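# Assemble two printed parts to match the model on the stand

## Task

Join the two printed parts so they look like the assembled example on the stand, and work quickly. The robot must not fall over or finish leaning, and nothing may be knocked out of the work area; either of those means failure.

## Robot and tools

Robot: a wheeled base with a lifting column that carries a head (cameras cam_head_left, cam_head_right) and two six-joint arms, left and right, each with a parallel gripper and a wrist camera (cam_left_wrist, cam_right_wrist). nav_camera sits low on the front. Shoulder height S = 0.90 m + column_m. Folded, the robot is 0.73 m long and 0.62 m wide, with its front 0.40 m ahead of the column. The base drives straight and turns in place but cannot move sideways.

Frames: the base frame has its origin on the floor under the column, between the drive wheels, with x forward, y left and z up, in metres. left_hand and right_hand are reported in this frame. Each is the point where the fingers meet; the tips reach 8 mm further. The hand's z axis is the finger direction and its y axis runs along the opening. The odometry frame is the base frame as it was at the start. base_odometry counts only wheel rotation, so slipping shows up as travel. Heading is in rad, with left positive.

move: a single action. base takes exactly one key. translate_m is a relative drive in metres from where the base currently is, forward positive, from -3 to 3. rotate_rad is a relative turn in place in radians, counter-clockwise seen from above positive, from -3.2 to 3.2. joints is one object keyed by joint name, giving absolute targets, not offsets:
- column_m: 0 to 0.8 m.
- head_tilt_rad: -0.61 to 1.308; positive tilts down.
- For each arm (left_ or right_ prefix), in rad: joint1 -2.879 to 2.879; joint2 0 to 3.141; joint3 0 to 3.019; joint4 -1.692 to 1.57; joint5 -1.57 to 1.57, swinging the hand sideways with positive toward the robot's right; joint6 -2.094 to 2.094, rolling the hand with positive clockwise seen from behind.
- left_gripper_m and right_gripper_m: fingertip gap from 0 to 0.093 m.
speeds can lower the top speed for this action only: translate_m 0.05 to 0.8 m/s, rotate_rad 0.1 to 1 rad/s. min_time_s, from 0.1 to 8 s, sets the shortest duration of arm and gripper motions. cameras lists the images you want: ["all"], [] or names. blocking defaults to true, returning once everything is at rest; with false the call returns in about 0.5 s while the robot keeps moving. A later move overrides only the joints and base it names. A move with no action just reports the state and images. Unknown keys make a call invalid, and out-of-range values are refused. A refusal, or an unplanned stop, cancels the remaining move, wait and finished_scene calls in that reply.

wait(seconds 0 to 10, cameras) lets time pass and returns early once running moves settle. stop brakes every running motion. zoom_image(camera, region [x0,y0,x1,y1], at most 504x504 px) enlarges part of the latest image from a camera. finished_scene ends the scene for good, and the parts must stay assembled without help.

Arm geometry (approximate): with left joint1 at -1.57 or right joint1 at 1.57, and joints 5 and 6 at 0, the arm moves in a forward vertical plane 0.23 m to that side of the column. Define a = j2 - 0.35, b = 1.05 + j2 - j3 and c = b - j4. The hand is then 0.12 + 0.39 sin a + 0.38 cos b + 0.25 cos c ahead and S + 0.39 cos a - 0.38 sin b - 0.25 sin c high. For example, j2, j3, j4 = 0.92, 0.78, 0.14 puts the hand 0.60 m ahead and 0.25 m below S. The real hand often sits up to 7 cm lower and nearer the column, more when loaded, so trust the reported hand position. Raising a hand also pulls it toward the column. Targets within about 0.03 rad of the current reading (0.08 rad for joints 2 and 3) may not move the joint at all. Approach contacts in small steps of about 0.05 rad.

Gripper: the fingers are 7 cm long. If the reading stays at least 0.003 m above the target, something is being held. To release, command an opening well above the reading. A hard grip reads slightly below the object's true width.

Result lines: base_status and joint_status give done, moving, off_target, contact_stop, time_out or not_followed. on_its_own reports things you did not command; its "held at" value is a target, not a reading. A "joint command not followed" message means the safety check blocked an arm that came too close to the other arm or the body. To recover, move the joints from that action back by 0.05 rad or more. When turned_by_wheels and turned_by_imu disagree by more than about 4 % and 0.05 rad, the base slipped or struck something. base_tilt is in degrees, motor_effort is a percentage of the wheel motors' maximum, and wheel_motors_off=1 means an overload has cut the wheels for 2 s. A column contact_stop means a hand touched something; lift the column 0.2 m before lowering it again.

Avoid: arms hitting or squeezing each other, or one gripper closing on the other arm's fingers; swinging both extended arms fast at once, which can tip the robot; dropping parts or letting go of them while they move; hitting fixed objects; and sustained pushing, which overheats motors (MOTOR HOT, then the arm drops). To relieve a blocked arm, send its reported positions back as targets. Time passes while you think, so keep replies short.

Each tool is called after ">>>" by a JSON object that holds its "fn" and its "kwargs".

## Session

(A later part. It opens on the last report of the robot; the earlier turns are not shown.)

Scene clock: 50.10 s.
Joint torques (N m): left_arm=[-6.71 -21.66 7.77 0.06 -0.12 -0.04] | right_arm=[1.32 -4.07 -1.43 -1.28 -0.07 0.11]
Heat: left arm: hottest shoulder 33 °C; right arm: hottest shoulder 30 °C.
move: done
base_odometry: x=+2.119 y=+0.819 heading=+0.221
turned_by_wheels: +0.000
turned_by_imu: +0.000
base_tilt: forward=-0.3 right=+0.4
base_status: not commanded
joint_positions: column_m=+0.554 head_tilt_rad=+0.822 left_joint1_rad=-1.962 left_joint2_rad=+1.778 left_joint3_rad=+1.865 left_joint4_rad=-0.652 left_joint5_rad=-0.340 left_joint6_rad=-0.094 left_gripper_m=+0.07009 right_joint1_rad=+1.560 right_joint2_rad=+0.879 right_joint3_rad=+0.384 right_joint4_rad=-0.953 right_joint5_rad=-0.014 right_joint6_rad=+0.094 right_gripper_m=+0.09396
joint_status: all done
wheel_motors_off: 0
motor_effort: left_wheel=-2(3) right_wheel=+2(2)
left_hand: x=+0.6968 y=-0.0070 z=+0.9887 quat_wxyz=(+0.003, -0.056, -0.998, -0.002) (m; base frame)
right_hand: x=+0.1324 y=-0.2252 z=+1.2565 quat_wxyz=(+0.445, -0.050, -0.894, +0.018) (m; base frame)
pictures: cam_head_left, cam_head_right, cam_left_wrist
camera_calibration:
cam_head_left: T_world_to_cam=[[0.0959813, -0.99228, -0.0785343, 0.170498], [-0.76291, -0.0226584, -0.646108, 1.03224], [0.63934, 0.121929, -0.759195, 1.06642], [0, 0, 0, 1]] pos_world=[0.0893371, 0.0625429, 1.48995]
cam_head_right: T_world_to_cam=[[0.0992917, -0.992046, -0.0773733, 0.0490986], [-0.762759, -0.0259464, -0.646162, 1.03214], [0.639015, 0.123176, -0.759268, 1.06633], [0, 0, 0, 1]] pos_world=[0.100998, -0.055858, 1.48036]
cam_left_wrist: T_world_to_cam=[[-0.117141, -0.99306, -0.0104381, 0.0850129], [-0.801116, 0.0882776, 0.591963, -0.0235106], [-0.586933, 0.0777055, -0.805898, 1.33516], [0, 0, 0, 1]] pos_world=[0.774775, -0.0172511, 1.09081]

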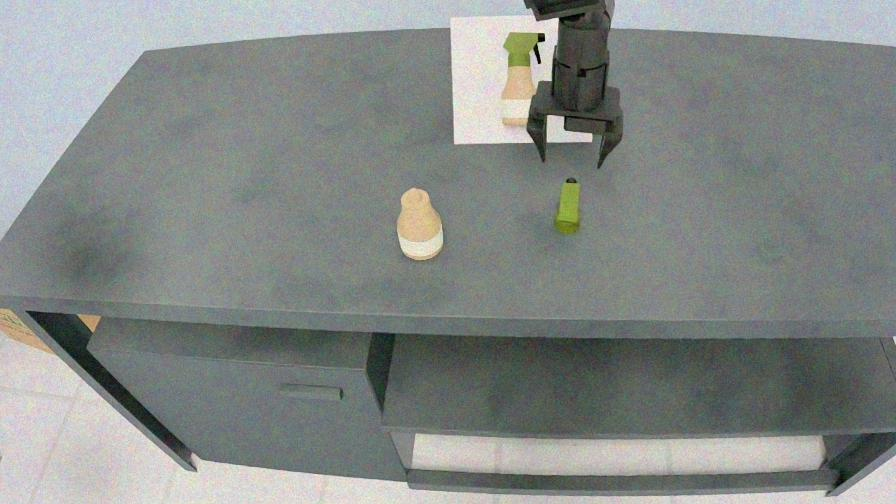

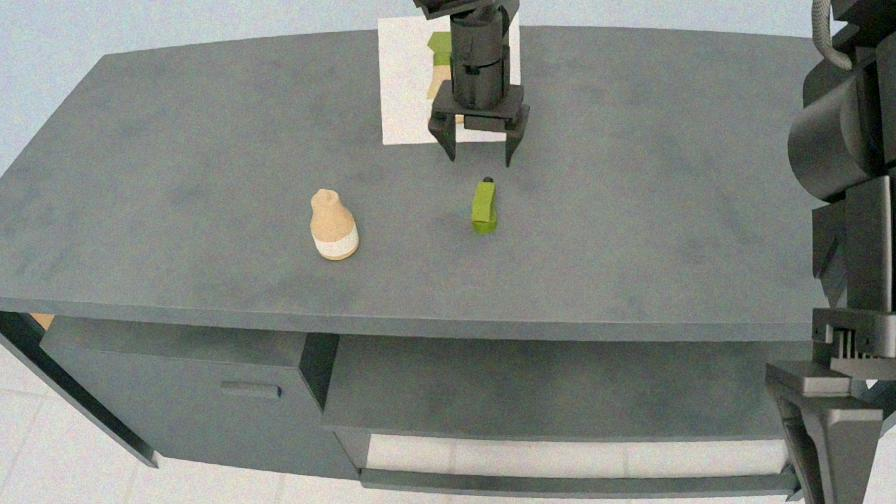

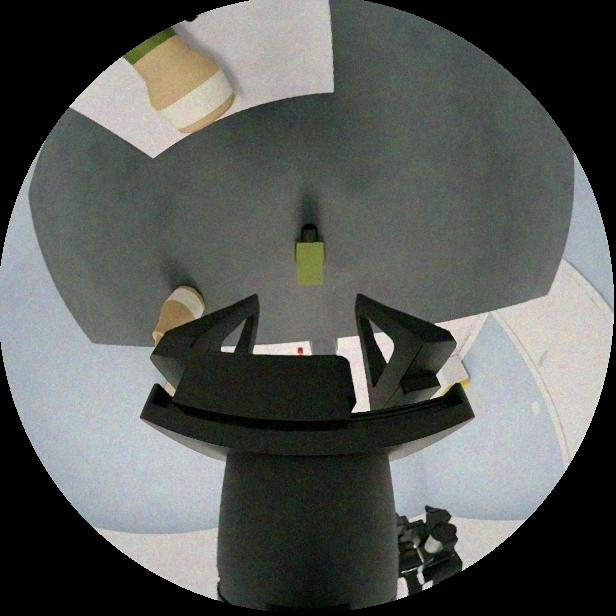

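>>> {"fn": "move", "kwargs": {"joints": {"left_joint1_rad": -1.939, "left_joint2_rad": 1.950, "left_joint3_rad": 2.050, "left_joint4_rad": -0.622, "left_joint5_rad": -0.310, "left_joint6_rad": -0.073}, "cameras": ["cam_head_left", "cam_head_right", "cam_left_wrist"]}}

>>> {"fn": "zoom_image", "kwargs": {"camera": "cam_left_wrist", "region": [220, 210, 400, 390]}}

>>> {"fn": "zoom_image", "kwargs": {"camera": "cam_head_left", "region": [510, 120, 650, 260]}}

Scene clock: 52.30 s.
Joint torques (N m): left_arm=[-6.01 -22.59 6.94 0.34 -0.08 -0.01] | right_arm=[1.32 -4.07 -1.43 -1.29 -0.07 0.11]
Heat: left arm: hottest shoulder 33 °C; right arm: hottest shoulder 30 °C.
move: done
base_odometry: x=+2.119 y=+0.819 heading=+0.221
turned_by_wheels: +0.000
turned_by_imu: +0.000
base_tilt: forward=-0.3 right=+0.4
base_status: not commanded
joint_positions: column_m=+0.554 head_tilt_rad=+0.822 left_joint1_rad=-1.947 left_joint2_rad=+1.950 left_joint3_rad=+2.030 left_joint4_rad=-0.628 left_joint5_rad=-0.311 left_joint6_rad=-0.077 left_gripper_m=+0.07009 right_joint1_rad=+1.560 right_joint2_rad=+0.879 right_joint3_rad=+0.384 right_joint4_rad=-0.953 right_joint5_rad=-0.014 right_joint6_rad=+0.094 right_gripper_m=+0.09396
joint_status: all done
wheel_motors_off: 0
motor_effort: left_wheel=-1(2) right_wheel=+2(3)
left_hand: x=+0.7005 y=-0.0236 z=+0.9214 quat_wxyz=(-0.003, -0.058, -0.998, +0.007) (m; base frame)
right_hand: x=+0.1324 y=-0.2252 z=+1.2565 quat_wxyz=(+0.445, -0.050, -0.894, +0.018) (m; base frame)
pictures: cam_head_left, cam_head_right, cam_left_wrist
camera_calibration:
cam_head_left: T_world_to_cam=[[0.0959813, -0.99228, -0.0785343, 0.170498], [-0.76291, -0.0226584, -0.646108, 1.03224], [0.63934, 0.121929, -0.759195, 1.06642], [0, 0, 0, 1]] pos_world=[0.0893371, 0.0625429, 1.48995]
cam_head_right: T_world_to_cam=[[0.0992917, -0.992046, -0.0773733, 0.0490986], [-0.762759, -0.0259464, -0.646162, 1.03214], [0.639015, 0.123176, -0.759268, 1.06633], [0, 0, 0, 1]] pos_world=[0.100998, -0.055858, 1.48036]
cam_left_wrist: T_world_to_cam=[[-0.120889, -0.992647, 0.00619588, 0.0556571], [-0.806587, 0.101864, 0.582272, 0.0337619], [-0.578622, 0.0653925, -0.81297, 1.28474], [0, 0, 0, 1]] pos_world=[0.77734, -0.0322037, 1.02445]

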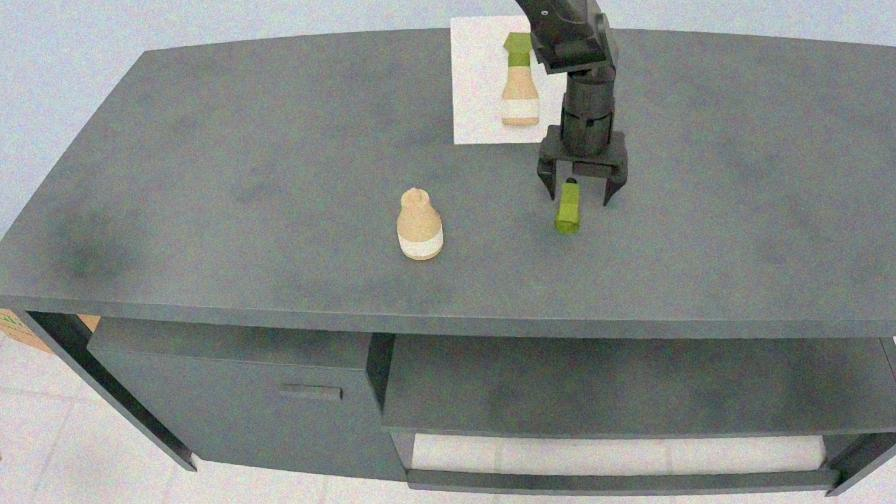

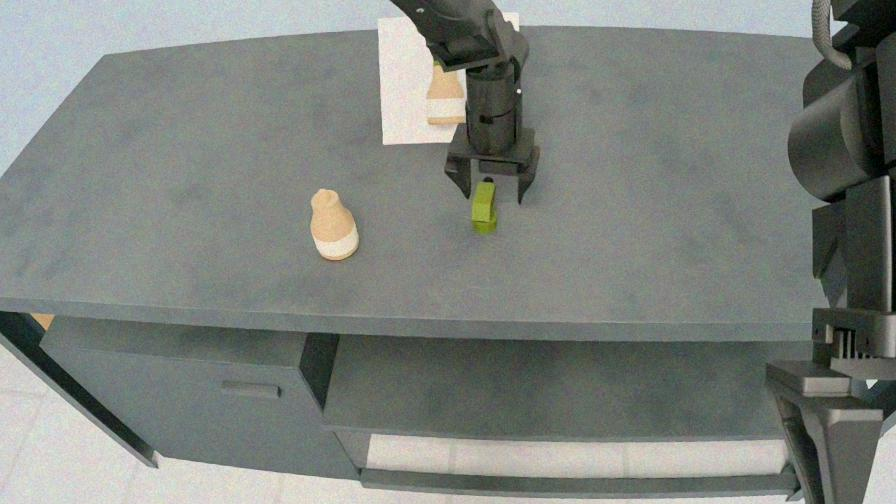

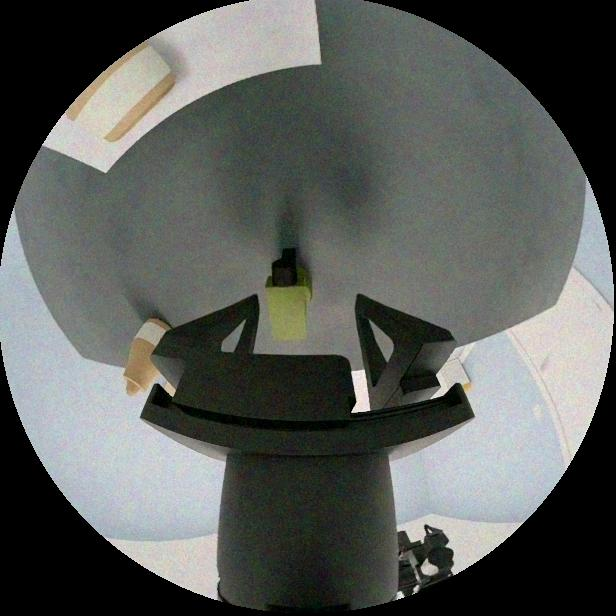

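Scaled by 2.800 from the camera's 616x616 image, which has a finer 880x880 frame.

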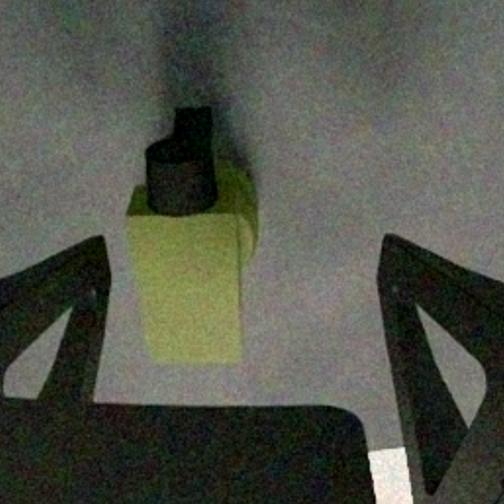

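Scaled by 3.600.

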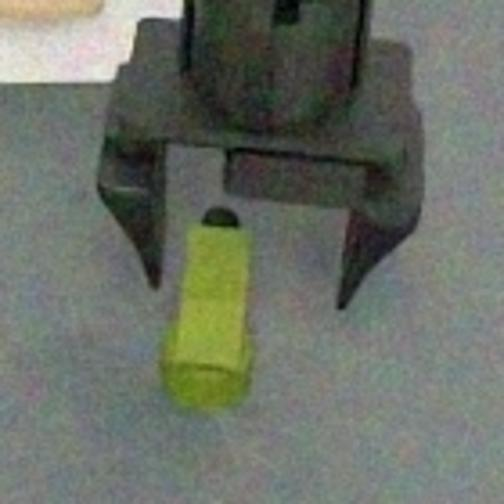

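>>> {"fn": "move", "kwargs": {"joints": {"left_joint1_rad": -1.921}, "cameras": ["cam_left_wrist"]}}

>>> {"fn": "zoom_image", "kwargs": {"camera": "cam_left_wrist", "region": [220, 210, 400, 390]}}

Scene clock: 56.17 s.
Joint torques (N m): left_arm=[-5.77 -23 6.98 0.36 -0.1 -0.01] | right_arm=[1.32 -4.07 -1.43 -1.28 -0.07 0.11]
Heat: left arm: hottest shoulder 34 °C; right arm: hottest shoulder 30 °C.
move: done
base_odometry: x=+2.119 y=+0.819 heading=+0.221
turned_by_wheels: +0.000
turned_by_imu: +0.000
base_tilt: forward=-0.3 right=+0.4
base_status: not commanded
joint_positions: column_m=+0.554 head_tilt_rad=+0.822 left_joint1_rad=-1.927 left_joint2_rad=+1.950 left_joint3_rad=+2.030 left_joint4_rad=-0.628 left_joint5_rad=-0.311 left_joint6_rad=-0.077 left_gripper_m=+0.07009 right_joint1_rad=+1.560 right_joint2_rad=+0.879 right_joint3_rad=+0.384 right_joint4_rad=-0.953 right_joint5_rad=-0.014 right_joint6_rad=+0.094 right_gripper_m=+0.09396
joint_status: all done
wheel_motors_off: 0
motor_effort: left_wheel=-2(3) right_wheel=+1(2)
left_hand: x=+0.7029 y=-0.0082 z=+0.9173 quat_wxyz=(-0.002, -0.053, -0.999, -0.002) (m; base frame)
right_hand: x=+0.1324 y=-0.2252 z=+1.2565 quat_wxyz=(+0.445, -0.050, -0.894, +0.018) (m; base frame)
pictures: cam_left_wrist
camera_calibration:
cam_left_wrist: T_world_to_cam=[[-0.111051, -0.993759, -0.0104916, 0.0795819], [-0.807482, 0.0840704, 0.58387, 0.0355363], [-0.579344, 0.073311, -0.811779, 1.28131], [0, 0, 0, 1]] pos_world=[0.779854, -0.0178366, 1.02023]

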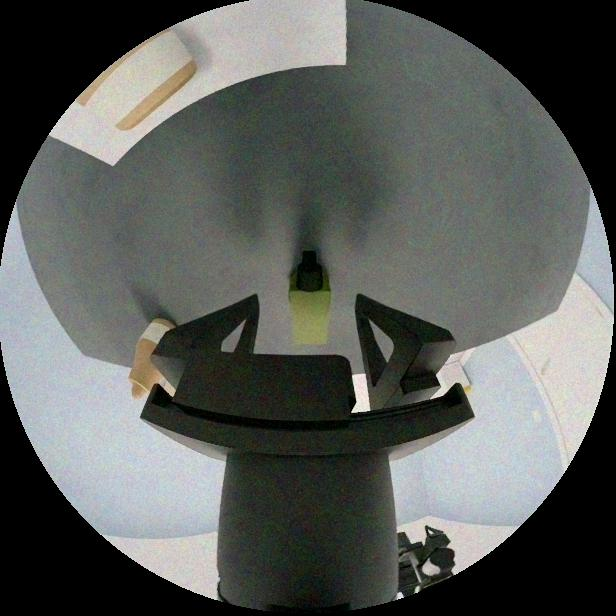

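Scaled by 2.800 from the camera's 616x616 image, which has a finer 880x880 frame.

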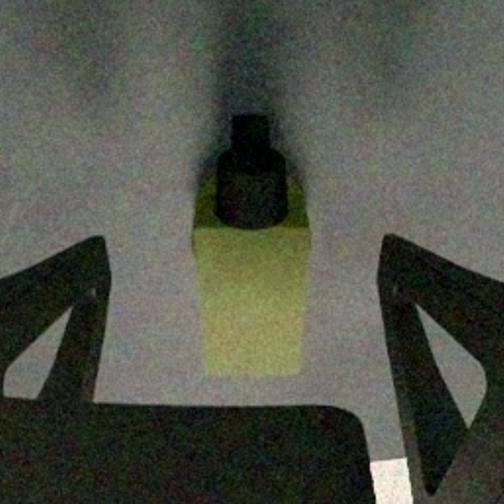

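>>> {"fn": "move", "kwargs": {"joints": {"left_gripper_m": 0.012}, "min_time_s": 1.5, "cameras": ["cam_left_wrist", "cam_head_left", "cam_head_right"]}}

>>> {"fn": "zoom_image", "kwargs": {"camera": "cam_left_wrist", "region": [220, 210, 400, 390]}}

>>> {"fn": "zoom_image", "kwargs": {"camera": "cam_head_left", "region": [510, 120, 650, 260]}}

Scene clock: 58.53 s.
Joint torques (N m): left_arm=[-5.71 -22.83 6.97 0.35 -0.1 -0.02] | right_arm=[1.32 -4.07 -1.43 -1.28 -0.07 0.11]
Heat: left arm: hottest shoulder 35 °C; right arm: hottest shoulder 30 °C.
move: off_target
base_odometry: x=+2.119 y=+0.819 heading=+0.221
turned_by_wheels: +0.000
turned_by_imu: +0.000
base_tilt: forward=-0.3 right=+0.4
base_status: not commanded
joint_positions: column_m=+0.554 head_tilt_rad=+0.822 left_joint1_rad=-1.927 left_joint2_rad=+1.950 left_joint3_rad=+2.030 left_joint4_rad=-0.628 left_joint5_rad=-0.311 left_joint6_rad=-0.077 left_gripper_m=+0.02307 right_joint1_rad=+1.560 right_joint2_rad=+0.879 right_joint3_rad=+0.384 right_joint4_rad=-0.953 right_joint5_rad=-0.014 right_joint6_rad=+0.094 right_gripper_m=+0.09396
joint_status: left_gripper_m off_target (ended at +0.02308, target +0.01200)
wheel_motors_off: 0
motor_effort: left_wheel=-2(2) right_wheel=+1(2)
left_hand: x=+0.7029 y=-0.0082 z=+0.9173 quat_wxyz=(-0.002, -0.053, -0.999, -0.002) (m; base frame)
right_hand: x=+0.1324 y=-0.2252 z=+1.2565 quat_wxyz=(+0.445, -0.050, -0.894, +0.018) (m; base frame)
pictures: cam_head_left, cam_head_right, cam_left_wrist
camera_calibration:
cam_head_left: T_world_to_cam=[[0.0959813, -0.99228, -0.0785343, 0.170498], [-0.76291, -0.0226584, -0.646108, 1.03224], [0.63934, 0.121929, -0.759195, 1.06642], [0, 0, 0, 1]] pos_world=[0.0893371, 0.0625429, 1.48995]
cam_head_right: T_world_to_cam=[[0.0992917, -0.992046, -0.0773733, 0.0490986], [-0.762759, -0.0259464, -0.646162, 1.03214], [0.639015, 0.123176, -0.759268, 1.06633], [0, 0, 0, 1]] pos_world=[0.100998, -0.055858, 1.48036]
cam_left_wrist: T_world_to_cam=[[-0.111051, -0.993759, -0.0104916, 0.0795819], [-0.807482, 0.0840704, 0.58387, 0.0355363], [-0.579344, 0.073311, -0.811779, 1.28131], [0, 0, 0, 1]] pos_world=[0.779854, -0.0178366, 1.02023]

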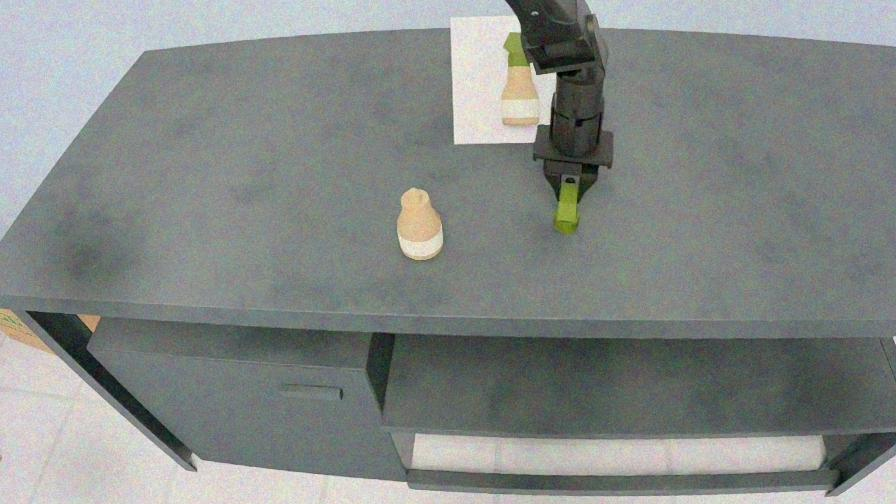

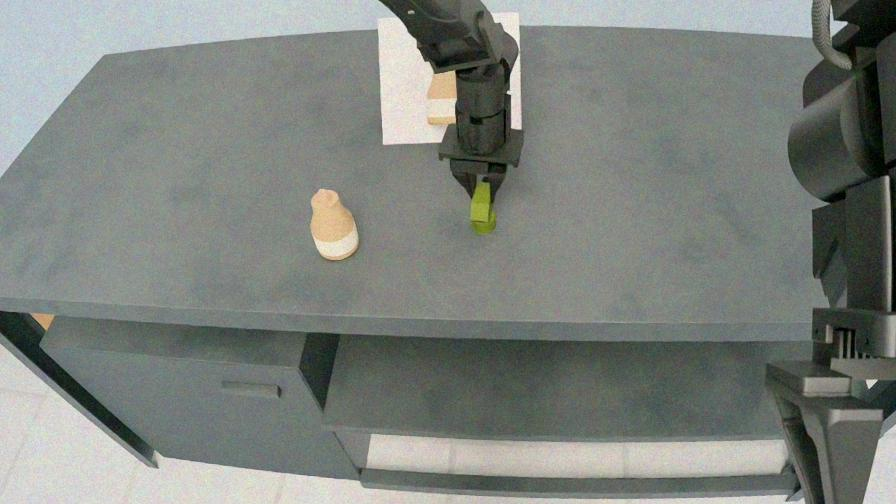

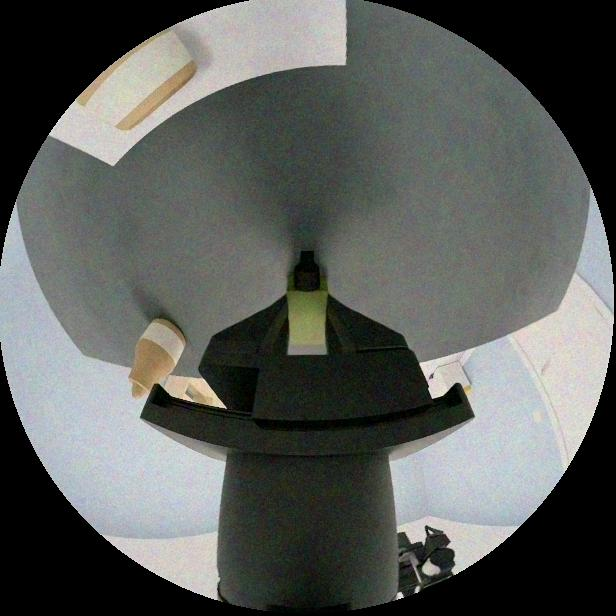

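Scaled by 2.800 from the camera's 616x616 image, which has a finer 880x880 frame.

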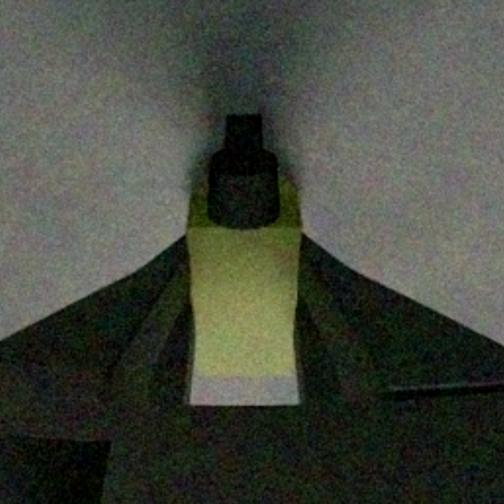

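Scaled by 3.600.

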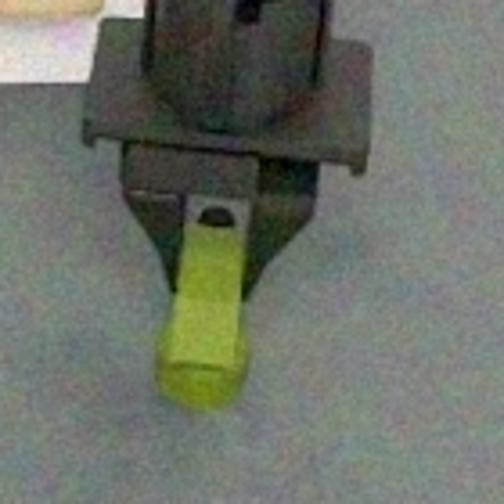

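>>> {"fn": "move", "kwargs": {"joints": {"column_m": 0.72}, "cameras": ["cam_left_wrist"]}}

>>> {"fn": "move", "kwargs": {"joints": {"left_joint1_rad": -1.612, "left_joint2_rad": 1.798, "left_joint3_rad": 1.675, "left_joint4_rad": -0.388, "left_joint5_rad": -0.037, "left_joint6_rad": -0.022}, "cameras": ["cam_head_left", "cam_head_right", "cam_left_wrist"]}}

>>> {"fn": "zoom_image", "kwargs": {"camera": "cam_head_left", "region": [350, 120, 490, 260]}}

>>> {"fn": "zoom_image", "kwargs": {"camera": "cam_head_right", "region": [260, 120, 400, 260]}}

>>> {"fn": "zoom_image", "kwargs": {"camera": "cam_left_wrist", "region": [220, 210, 400, 390]}}

Scene clock: 66.63 s.
Joint torques (N m): left_arm=[-5.77 -22.83 6.98 0.34 -0.1 -0.01] | right_arm=[1.38 -4.07 -1.43 -1.28 -0.07 0.11]
Heat: left arm: hottest shoulder 37 °C; right arm: hottest shoulder 30 °C.
move: done
base_odometry: x=+2.119 y=+0.819 heading=+0.221
turned_by_wheels: +0.000
turned_by_imu: +0.000
base_tilt: forward=-0.3 right=+0.4
base_status: not commanded
joint_positions: column_m=+0.720 head_tilt_rad=+0.822 left_joint1_rad=-1.927 left_joint2_rad=+1.950 left_joint3_rad=+2.030 left_joint4_rad=-0.628 left_joint5_rad=-0.311 left_joint6_rad=-0.077 left_gripper_m=+0.02307 right_joint1_rad=+1.560 right_joint2_rad=+0.879 right_joint3_rad=+0.384 right_joint4_rad=-0.953 right_joint5_rad=-0.014 right_joint6_rad=+0.094 right_gripper_m=+0.09396
joint_status: all done
wheel_motors_off: 0
motor_effort: left_wheel=-1(3) right_wheel=+1(2)
left_hand: x=+0.7029 y=-0.0082 z=+1.0832 quat_wxyz=(-0.002, -0.053, -0.999, -0.002) (m; base frame)
right_hand: x=+0.1324 y=-0.2252 z=+1.4224 quat_wxyz=(+0.445, -0.050, -0.894, +0.018) (m; base frame)
pictures: cam_left_wrist
camera_calibration:
cam_left_wrist: T_world_to_cam=[[-0.111051, -0.993759, -0.0104916, 0.0813224], [-0.807482, 0.0840704, 0.58387, -0.0613278], [-0.579344, 0.073311, -0.811779, 1.41599], [0, 0, 0, 1]] pos_world=[0.779854, -0.0178366, 1.18613]

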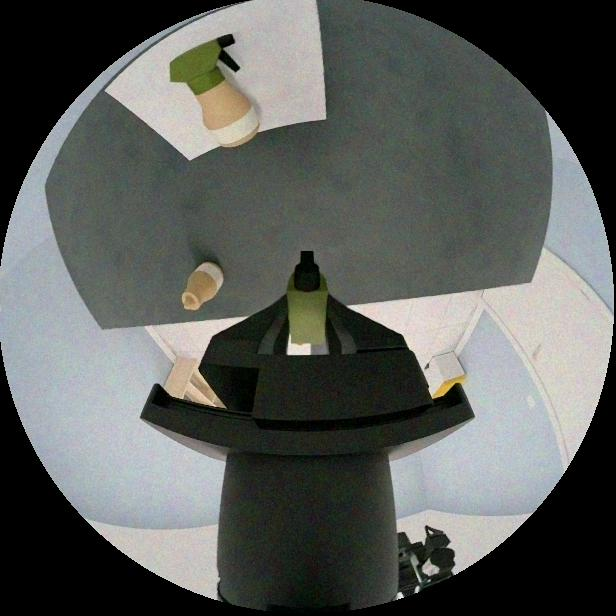

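Scene clock: 68.37 s.
Joint torques (N m): left_arm=[0.73 -21.48 3.99 0.44 -0.14 0.01] | right_arm=[1.32 -4.07 -1.43 -1.28 -0.07 0.11]
Heat: left arm: hottest shoulder 37 °C; right arm: hottest shoulder 30 °C.
move: done
base_odometry: x=+2.119 y=+0.819 heading=+0.221
turned_by_wheels: +0.000
turned_by_imu: +0.000
base_tilt: forward=-0.2 right=+0.4
base_status: not commanded
joint_positions: column_m=+0.720 head_tilt_rad=+0.822 left_joint1_rad=-1.613 left_joint2_rad=+1.798 left_joint3_rad=+1.670 left_joint4_rad=-0.394 left_joint5_rad=-0.036 left_joint6_rad=-0.028 left_gripper_m=+0.02307 right_joint1_rad=+1.560 right_joint2_rad=+0.879 right_joint3_rad=+0.384 right_joint4_rad=-0.953 right_joint5_rad=-0.014 right_joint6_rad=+0.094 right_gripper_m=+0.09396
joint_status: all done
wheel_motors_off: 0
motor_effort: left_wheel=-2(4) right_wheel=+0(4)
left_hand: x=+0.6532 y=+0.1981 z=+1.0676 quat_wxyz=(-0.001, +0.003, -1.000, +0.000) (m; base frame)
right_hand: x=+0.1324 y=-0.2252 z=+1.4224 quat_wxyz=(+0.445, -0.050, -0.894, +0.018) (m; base frame)
pictures: cam_head_left, cam_head_right, cam_left_wrist
camera_calibration:
cam_head_left: T_world_to_cam=[[0.0959813, -0.99228, -0.0785343, 0.183527], [-0.76291, -0.0226584, -0.646108, 1.13943], [0.63934, 0.121929, -0.759195, 1.19237], [0, 0, 0, 1]] pos_world=[0.0893371, 0.0625429, 1.65585]
cam_head_right: T_world_to_cam=[[0.0992917, -0.992046, -0.0773733, 0.0619348], [-0.762759, -0.0259464, -0.646162, 1.13934], [0.639015, 0.123176, -0.759268, 1.1923], [0, 0, 0, 1]] pos_world=[0.100998, -0.055858, 1.64626]
cam_left_wrist: T_world_to_cam=[[0.00101737, -0.999982, -0.00593347, 0.203791], [-0.810473, -0.00430022, 0.58576, -0.0922198], [-0.585775, 0.00421298, -0.810462, 1.37588], [0, 0, 0, 1]] pos_world=[0.73101, 0.197594, 1.17033]

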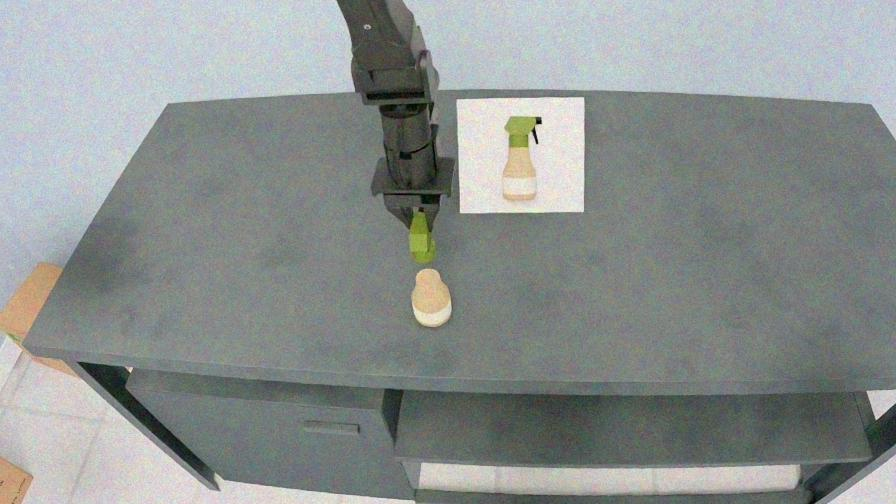

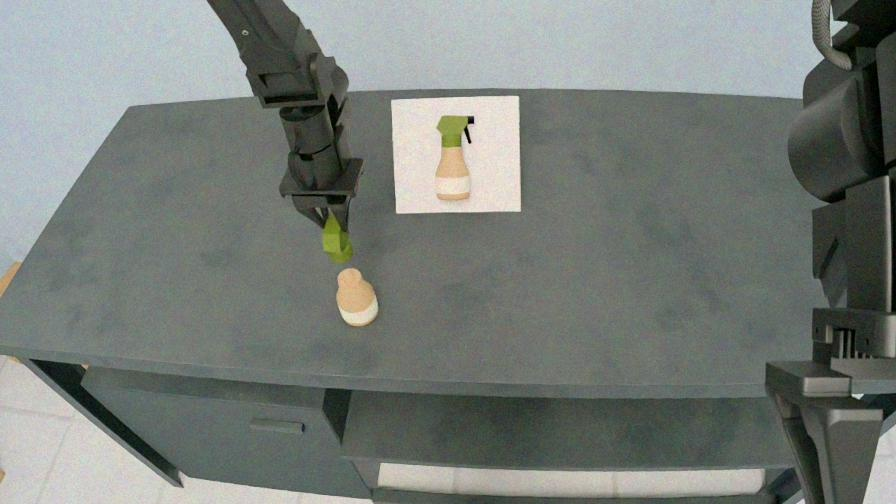

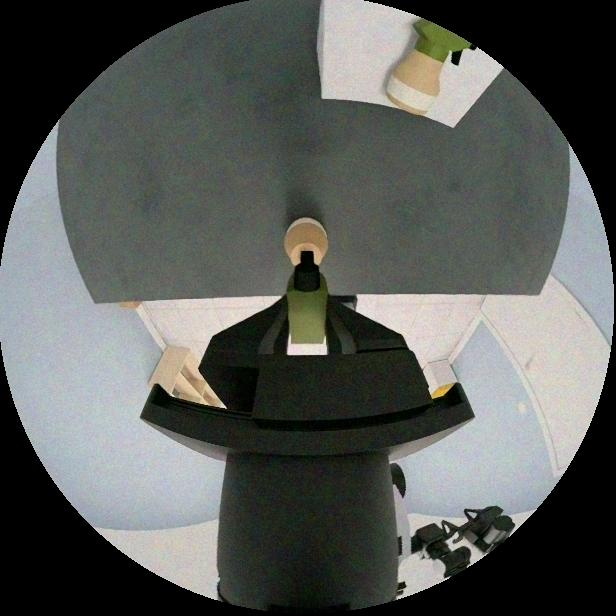

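Scaled by 3.600.

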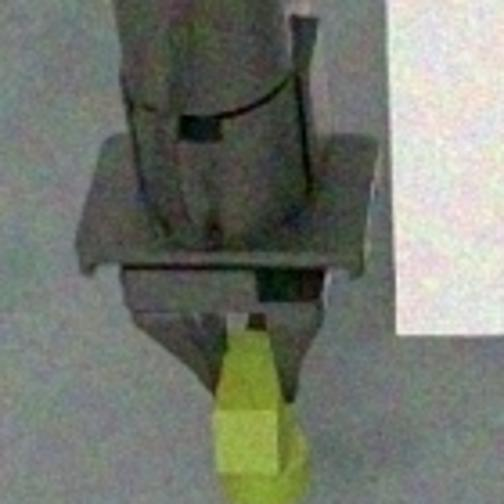

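Scaled by 3.600.

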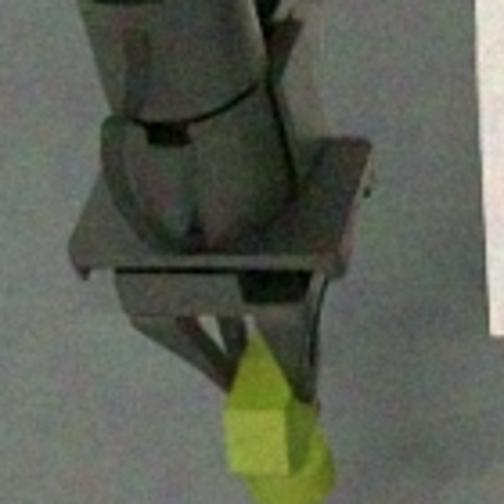

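Scaled by 2.800 from the camera's 616x616 image, which has a finer 880x880 frame.

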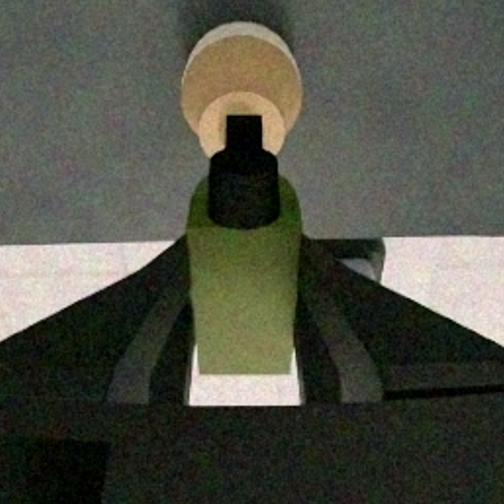

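>>> {"fn": "zoom_image", "kwargs": {"camera": "cam_head_left", "region": [390, 235, 470, 335]}}

>>> {"fn": "zoom_image", "kwargs": {"camera": "cam_head_right", "region": [310, 235, 390, 335]}}

Scaled by 5.040.

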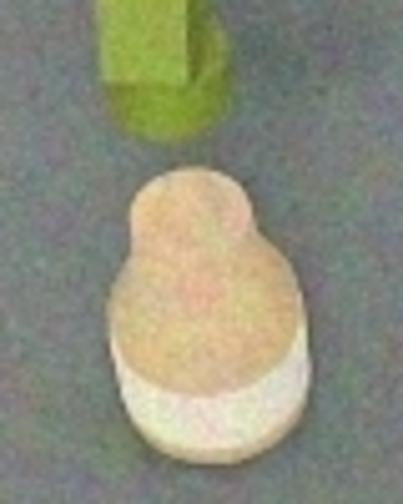

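Scaled by 5.040.

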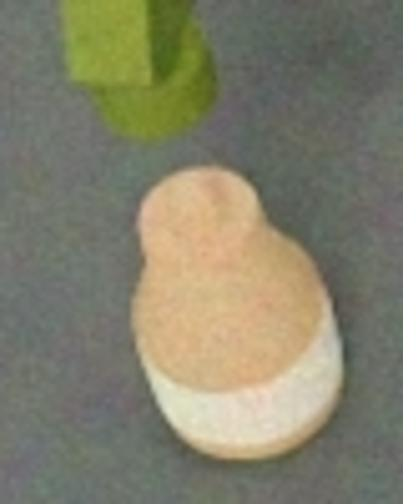

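>>> {"fn": "move", "kwargs": {"joints": {"left_joint4_rad": -0.368, "column_m": 0.692}, "cameras": ["cam_head_left", "cam_head_right", "cam_left_wrist"]}}

>>> {"fn": "zoom_image", "kwargs": {"camera": "cam_head_left", "region": [380, 220, 480, 330]}}

>>> {"fn": "zoom_image", "kwargs": {"camera": "cam_head_right", "region": [300, 220, 400, 330]}}

>>> {"fn": "zoom_image", "kwargs": {"camera": "cam_left_wrist", "region": [260, 200, 350, 290]}}

Scene clock: 74.53 s.
Joint torques (N m): left_arm=[0.73 -21.36 3.97 0.66 -0.14 0.01] | right_arm=[1.32 -4.07 -1.42 -1.28 -0.07 0.11]
Heat: left arm: hottest shoulder 35 °C; right arm: hottest shoulder 30 °C.
move: done
base_odometry: x=+2.119 y=+0.819 heading=+0.221
turned_by_wheels: +0.000
turned_by_imu: +0.000
base_tilt: forward=-0.3 right=+0.4
base_status: not commanded
joint_positions: column_m=+0.692 head_tilt_rad=+0.822 left_joint1_rad=-1.613 left_joint2_rad=+1.798 left_joint3_rad=+1.670 left_joint4_rad=-0.380 left_joint5_rad=-0.036 left_joint6_rad=-0.028 left_gripper_m=+0.02307 right_joint1_rad=+1.560 right_joint2_rad=+0.879 right_joint3_rad=+0.384 right_joint4_rad=-0.953 right_joint5_rad=-0.014 right_joint6_rad=+0.094 right_gripper_m=+0.09396
joint_status: all done
wheel_motors_off: 0
motor_effort: left_wheel=-1(2) right_wheel=+0(1)
left_hand: x=+0.6567 y=+0.1980 z=+1.0398 quat_wxyz=(-0.008, +0.004, -1.000, +0.001) (m; base frame)
right_hand: x=+0.1324 y=-0.2252 z=+1.3946 quat_wxyz=(+0.445, -0.050, -0.894, +0.018) (m; base frame)
pictures: cam_head_left, cam_head_right, cam_left_wrist
camera_calibration:
cam_head_left: T_world_to_cam=[[0.0959813, -0.99228, -0.0785343, 0.181335], [-0.76291, -0.0226584, -0.646108, 1.12141], [0.63934, 0.121929, -0.759195, 1.17119], [0, 0, 0, 1]] pos_world=[0.0893371, 0.0625429, 1.62795]
cam_head_right: T_world_to_cam=[[0.0992917, -0.992046, -0.0773733, 0.0597838], [-0.762759, -0.0259464, -0.646162, 1.12138], [0.639015, 0.123176, -0.759268, 1.17119], [0, 0, 0, 1]] pos_world=[0.100998, -0.055858, 1.61846]
cam_left_wrist: T_world_to_cam=[[0.00169139, -0.999983, -0.00560033, 0.202757], [-0.818629, -0.00460099, 0.574304, -0.0557306], [-0.57432, 0.00361322, -0.818623, 1.35644], [0, 0, 0, 1]] pos_world=[0.733068, 0.197596, 1.14356]

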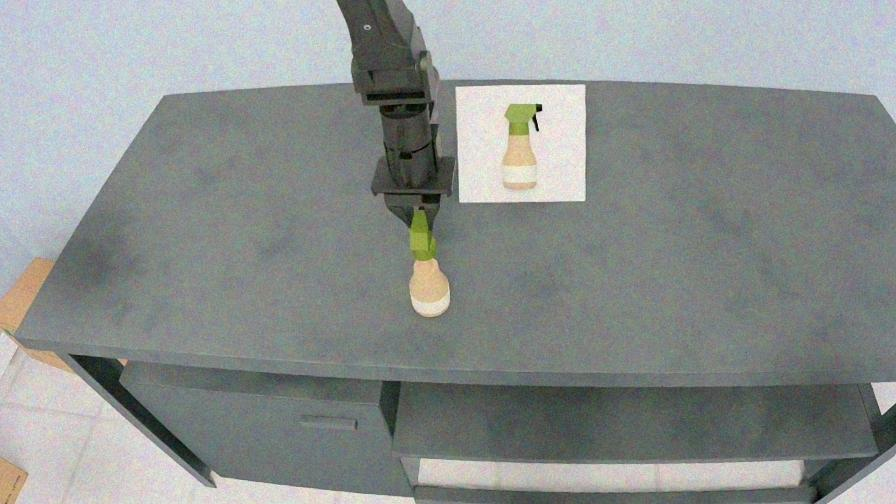

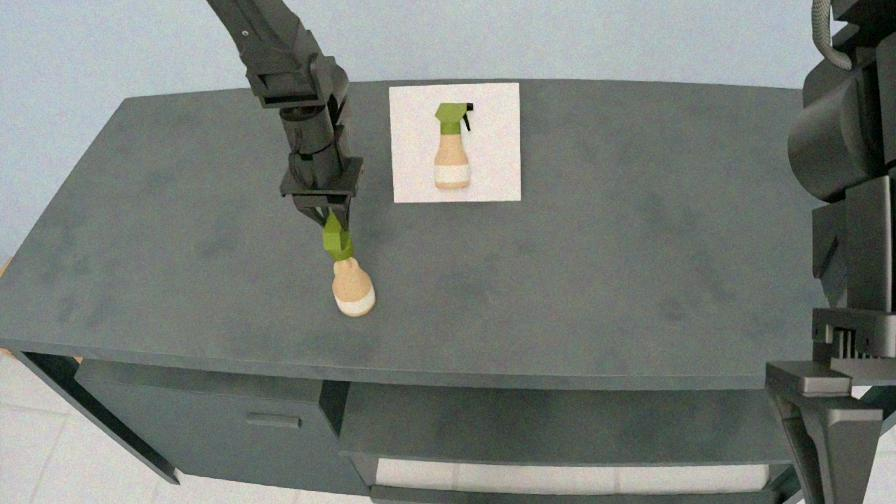

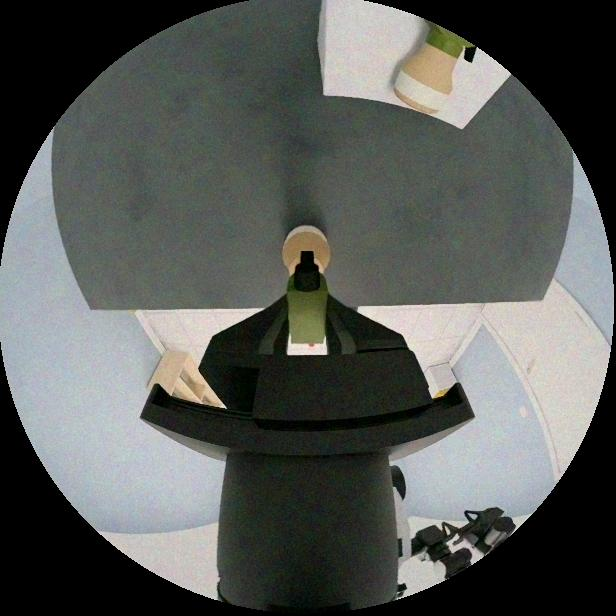

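Scaled by 4.582.

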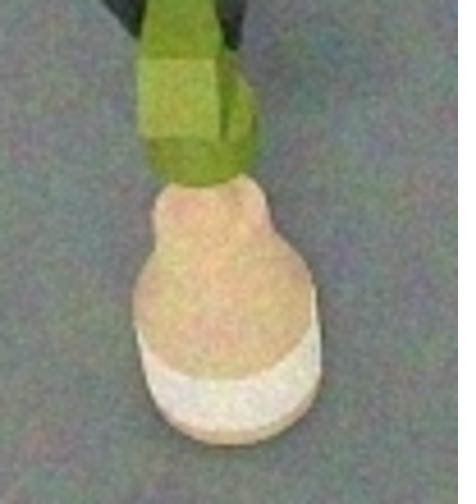

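Scaled by 4.582.

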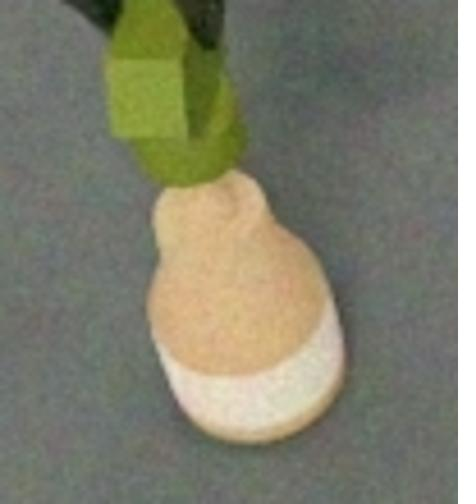

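Scaled by 5.600 from the camera's 616x616 image, which has a finer 880x880 frame.

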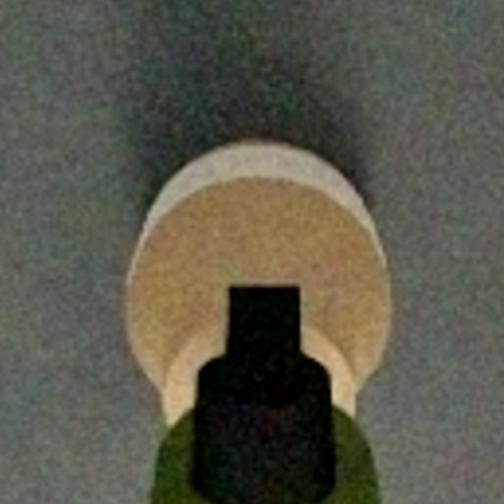

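>>> {"fn": "move", "kwargs": {"joints": {"column_m": 0.662}, "cameras": ["cam_head_left", "cam_head_right", "cam_left_wrist"]}}

>>> {"fn": "zoom_image", "kwargs": {"camera": "cam_head_left", "region": [380, 210, 480, 320]}}

>>> {"fn": "zoom_image", "kwargs": {"camera": "cam_head_right", "region": [300, 210, 400, 320]}}

>>> {"fn": "zoom_image", "kwargs": {"camera": "cam_left_wrist", "region": [260, 200, 350, 290]}}

Scene clock: 77.73 s.
Joint torques (N m): left_arm=[0.73 -21.42 4 0.69 -0.14 0.01] | right_arm=[1.32 -4.07 -1.44 -1.28 -0.07 0.11]
Heat: left arm: hottest shoulder 35 °C; right arm: hottest shoulder 30 °C.
move: done
base_odometry: x=+2.119 y=+0.819 heading=+0.221
turned_by_wheels: +0.000
turned_by_imu: +0.000
base_tilt: forward=-0.3 right=+0.4
base_status: not commanded
joint_positions: column_m=+0.662 head_tilt_rad=+0.822 left_joint1_rad=-1.613 left_joint2_rad=+1.798 left_joint3_rad=+1.670 left_joint4_rad=-0.380 left_joint5_rad=-0.037 left_joint6_rad=-0.028 left_gripper_m=+0.02307 right_joint1_rad=+1.560 right_joint2_rad=+0.879 right_joint3_rad=+0.384 right_joint4_rad=-0.953 right_joint5_rad=-0.014 right_joint6_rad=+0.094 right_gripper_m=+0.09396
joint_status: all done
wheel_motors_off: 0
motor_effort: left_wheel=+0(2) right_wheel=+1(1)
left_hand: x=+0.6567 y=+0.1981 z=+1.0098 quat_wxyz=(-0.008, +0.004, -1.000, +0.000) (m; base frame)
right_hand: x=+0.1324 y=-0.2252 z=+1.3646 quat_wxyz=(+0.445, -0.050, -0.894, +0.018) (m; base frame)
pictures: cam_head_left, cam_head_right, cam_left_wrist
camera_calibration:
cam_head_left: T_world_to_cam=[[0.0959813, -0.99228, -0.0785343, 0.178979], [-0.76291, -0.0226584, -0.646108, 1.10202], [0.63934, 0.121929, -0.759195, 1.14841], [0, 0, 0, 1]] pos_world=[0.0893371, 0.0625429, 1.59795]
cam_head_right: T_world_to_cam=[[0.0992917, -0.992046, -0.0773733, 0.0574626], [-0.762759, -0.0259464, -0.646162, 1.10199], [0.639015, 0.123176, -0.759268, 1.14841], [0, 0, 0, 1]] pos_world=[0.100998, -0.055858, 1.58846]
cam_left_wrist: T_world_to_cam=[[0.00168285, -0.999981, -0.00596071, 0.203095], [-0.818662, -0.00480074, 0.574255, -0.0383831], [-0.574273, 0.00391342, -0.818654, 1.33183], [0, 0, 0, 1]] pos_world=[0.733068, 0.197695, 1.11356]

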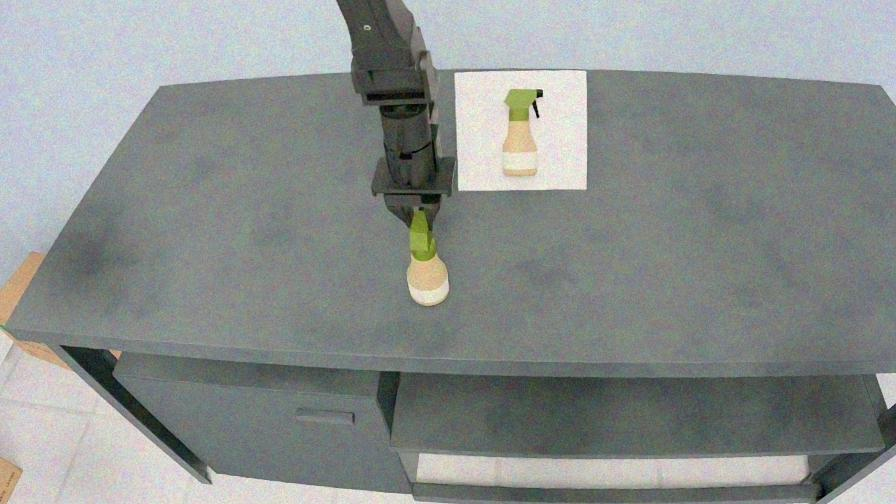

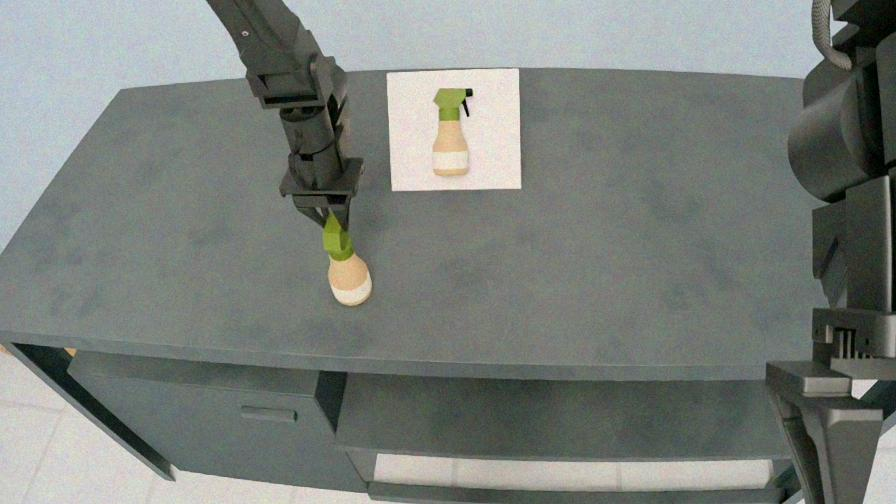

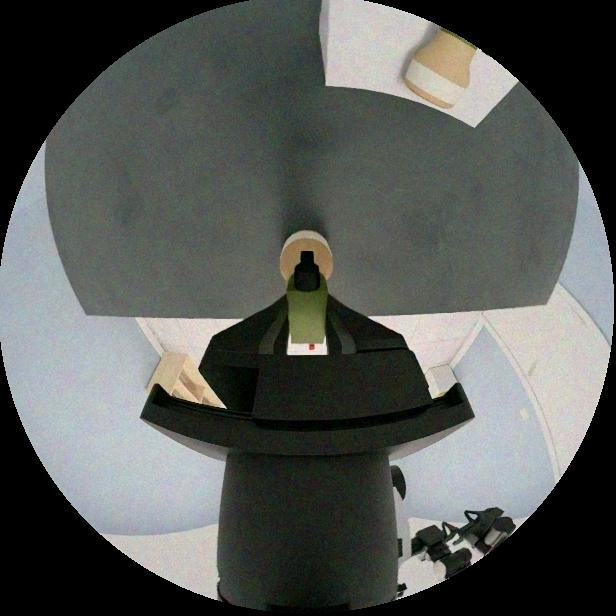

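Scaled by 4.582.

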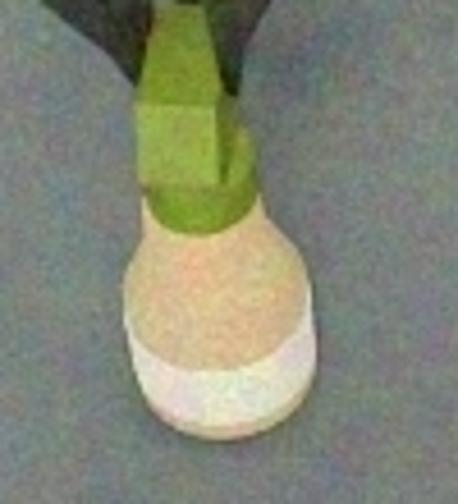

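Scaled by 4.582.

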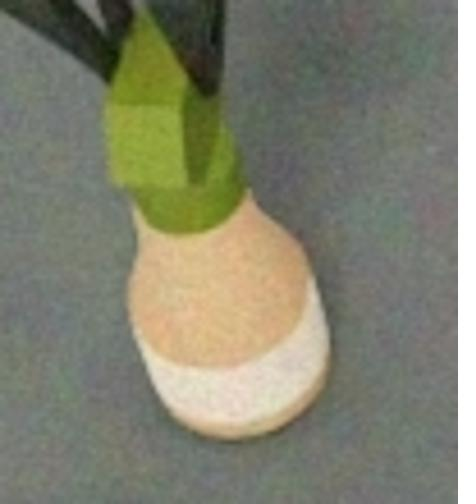

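Scaled by 5.600 from the camera's 616x616 image, which has a finer 880x880 frame.

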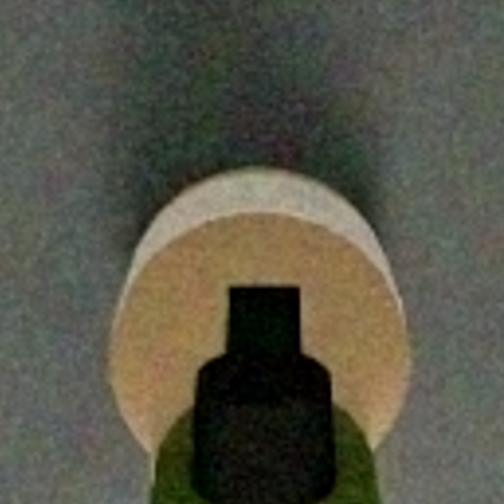

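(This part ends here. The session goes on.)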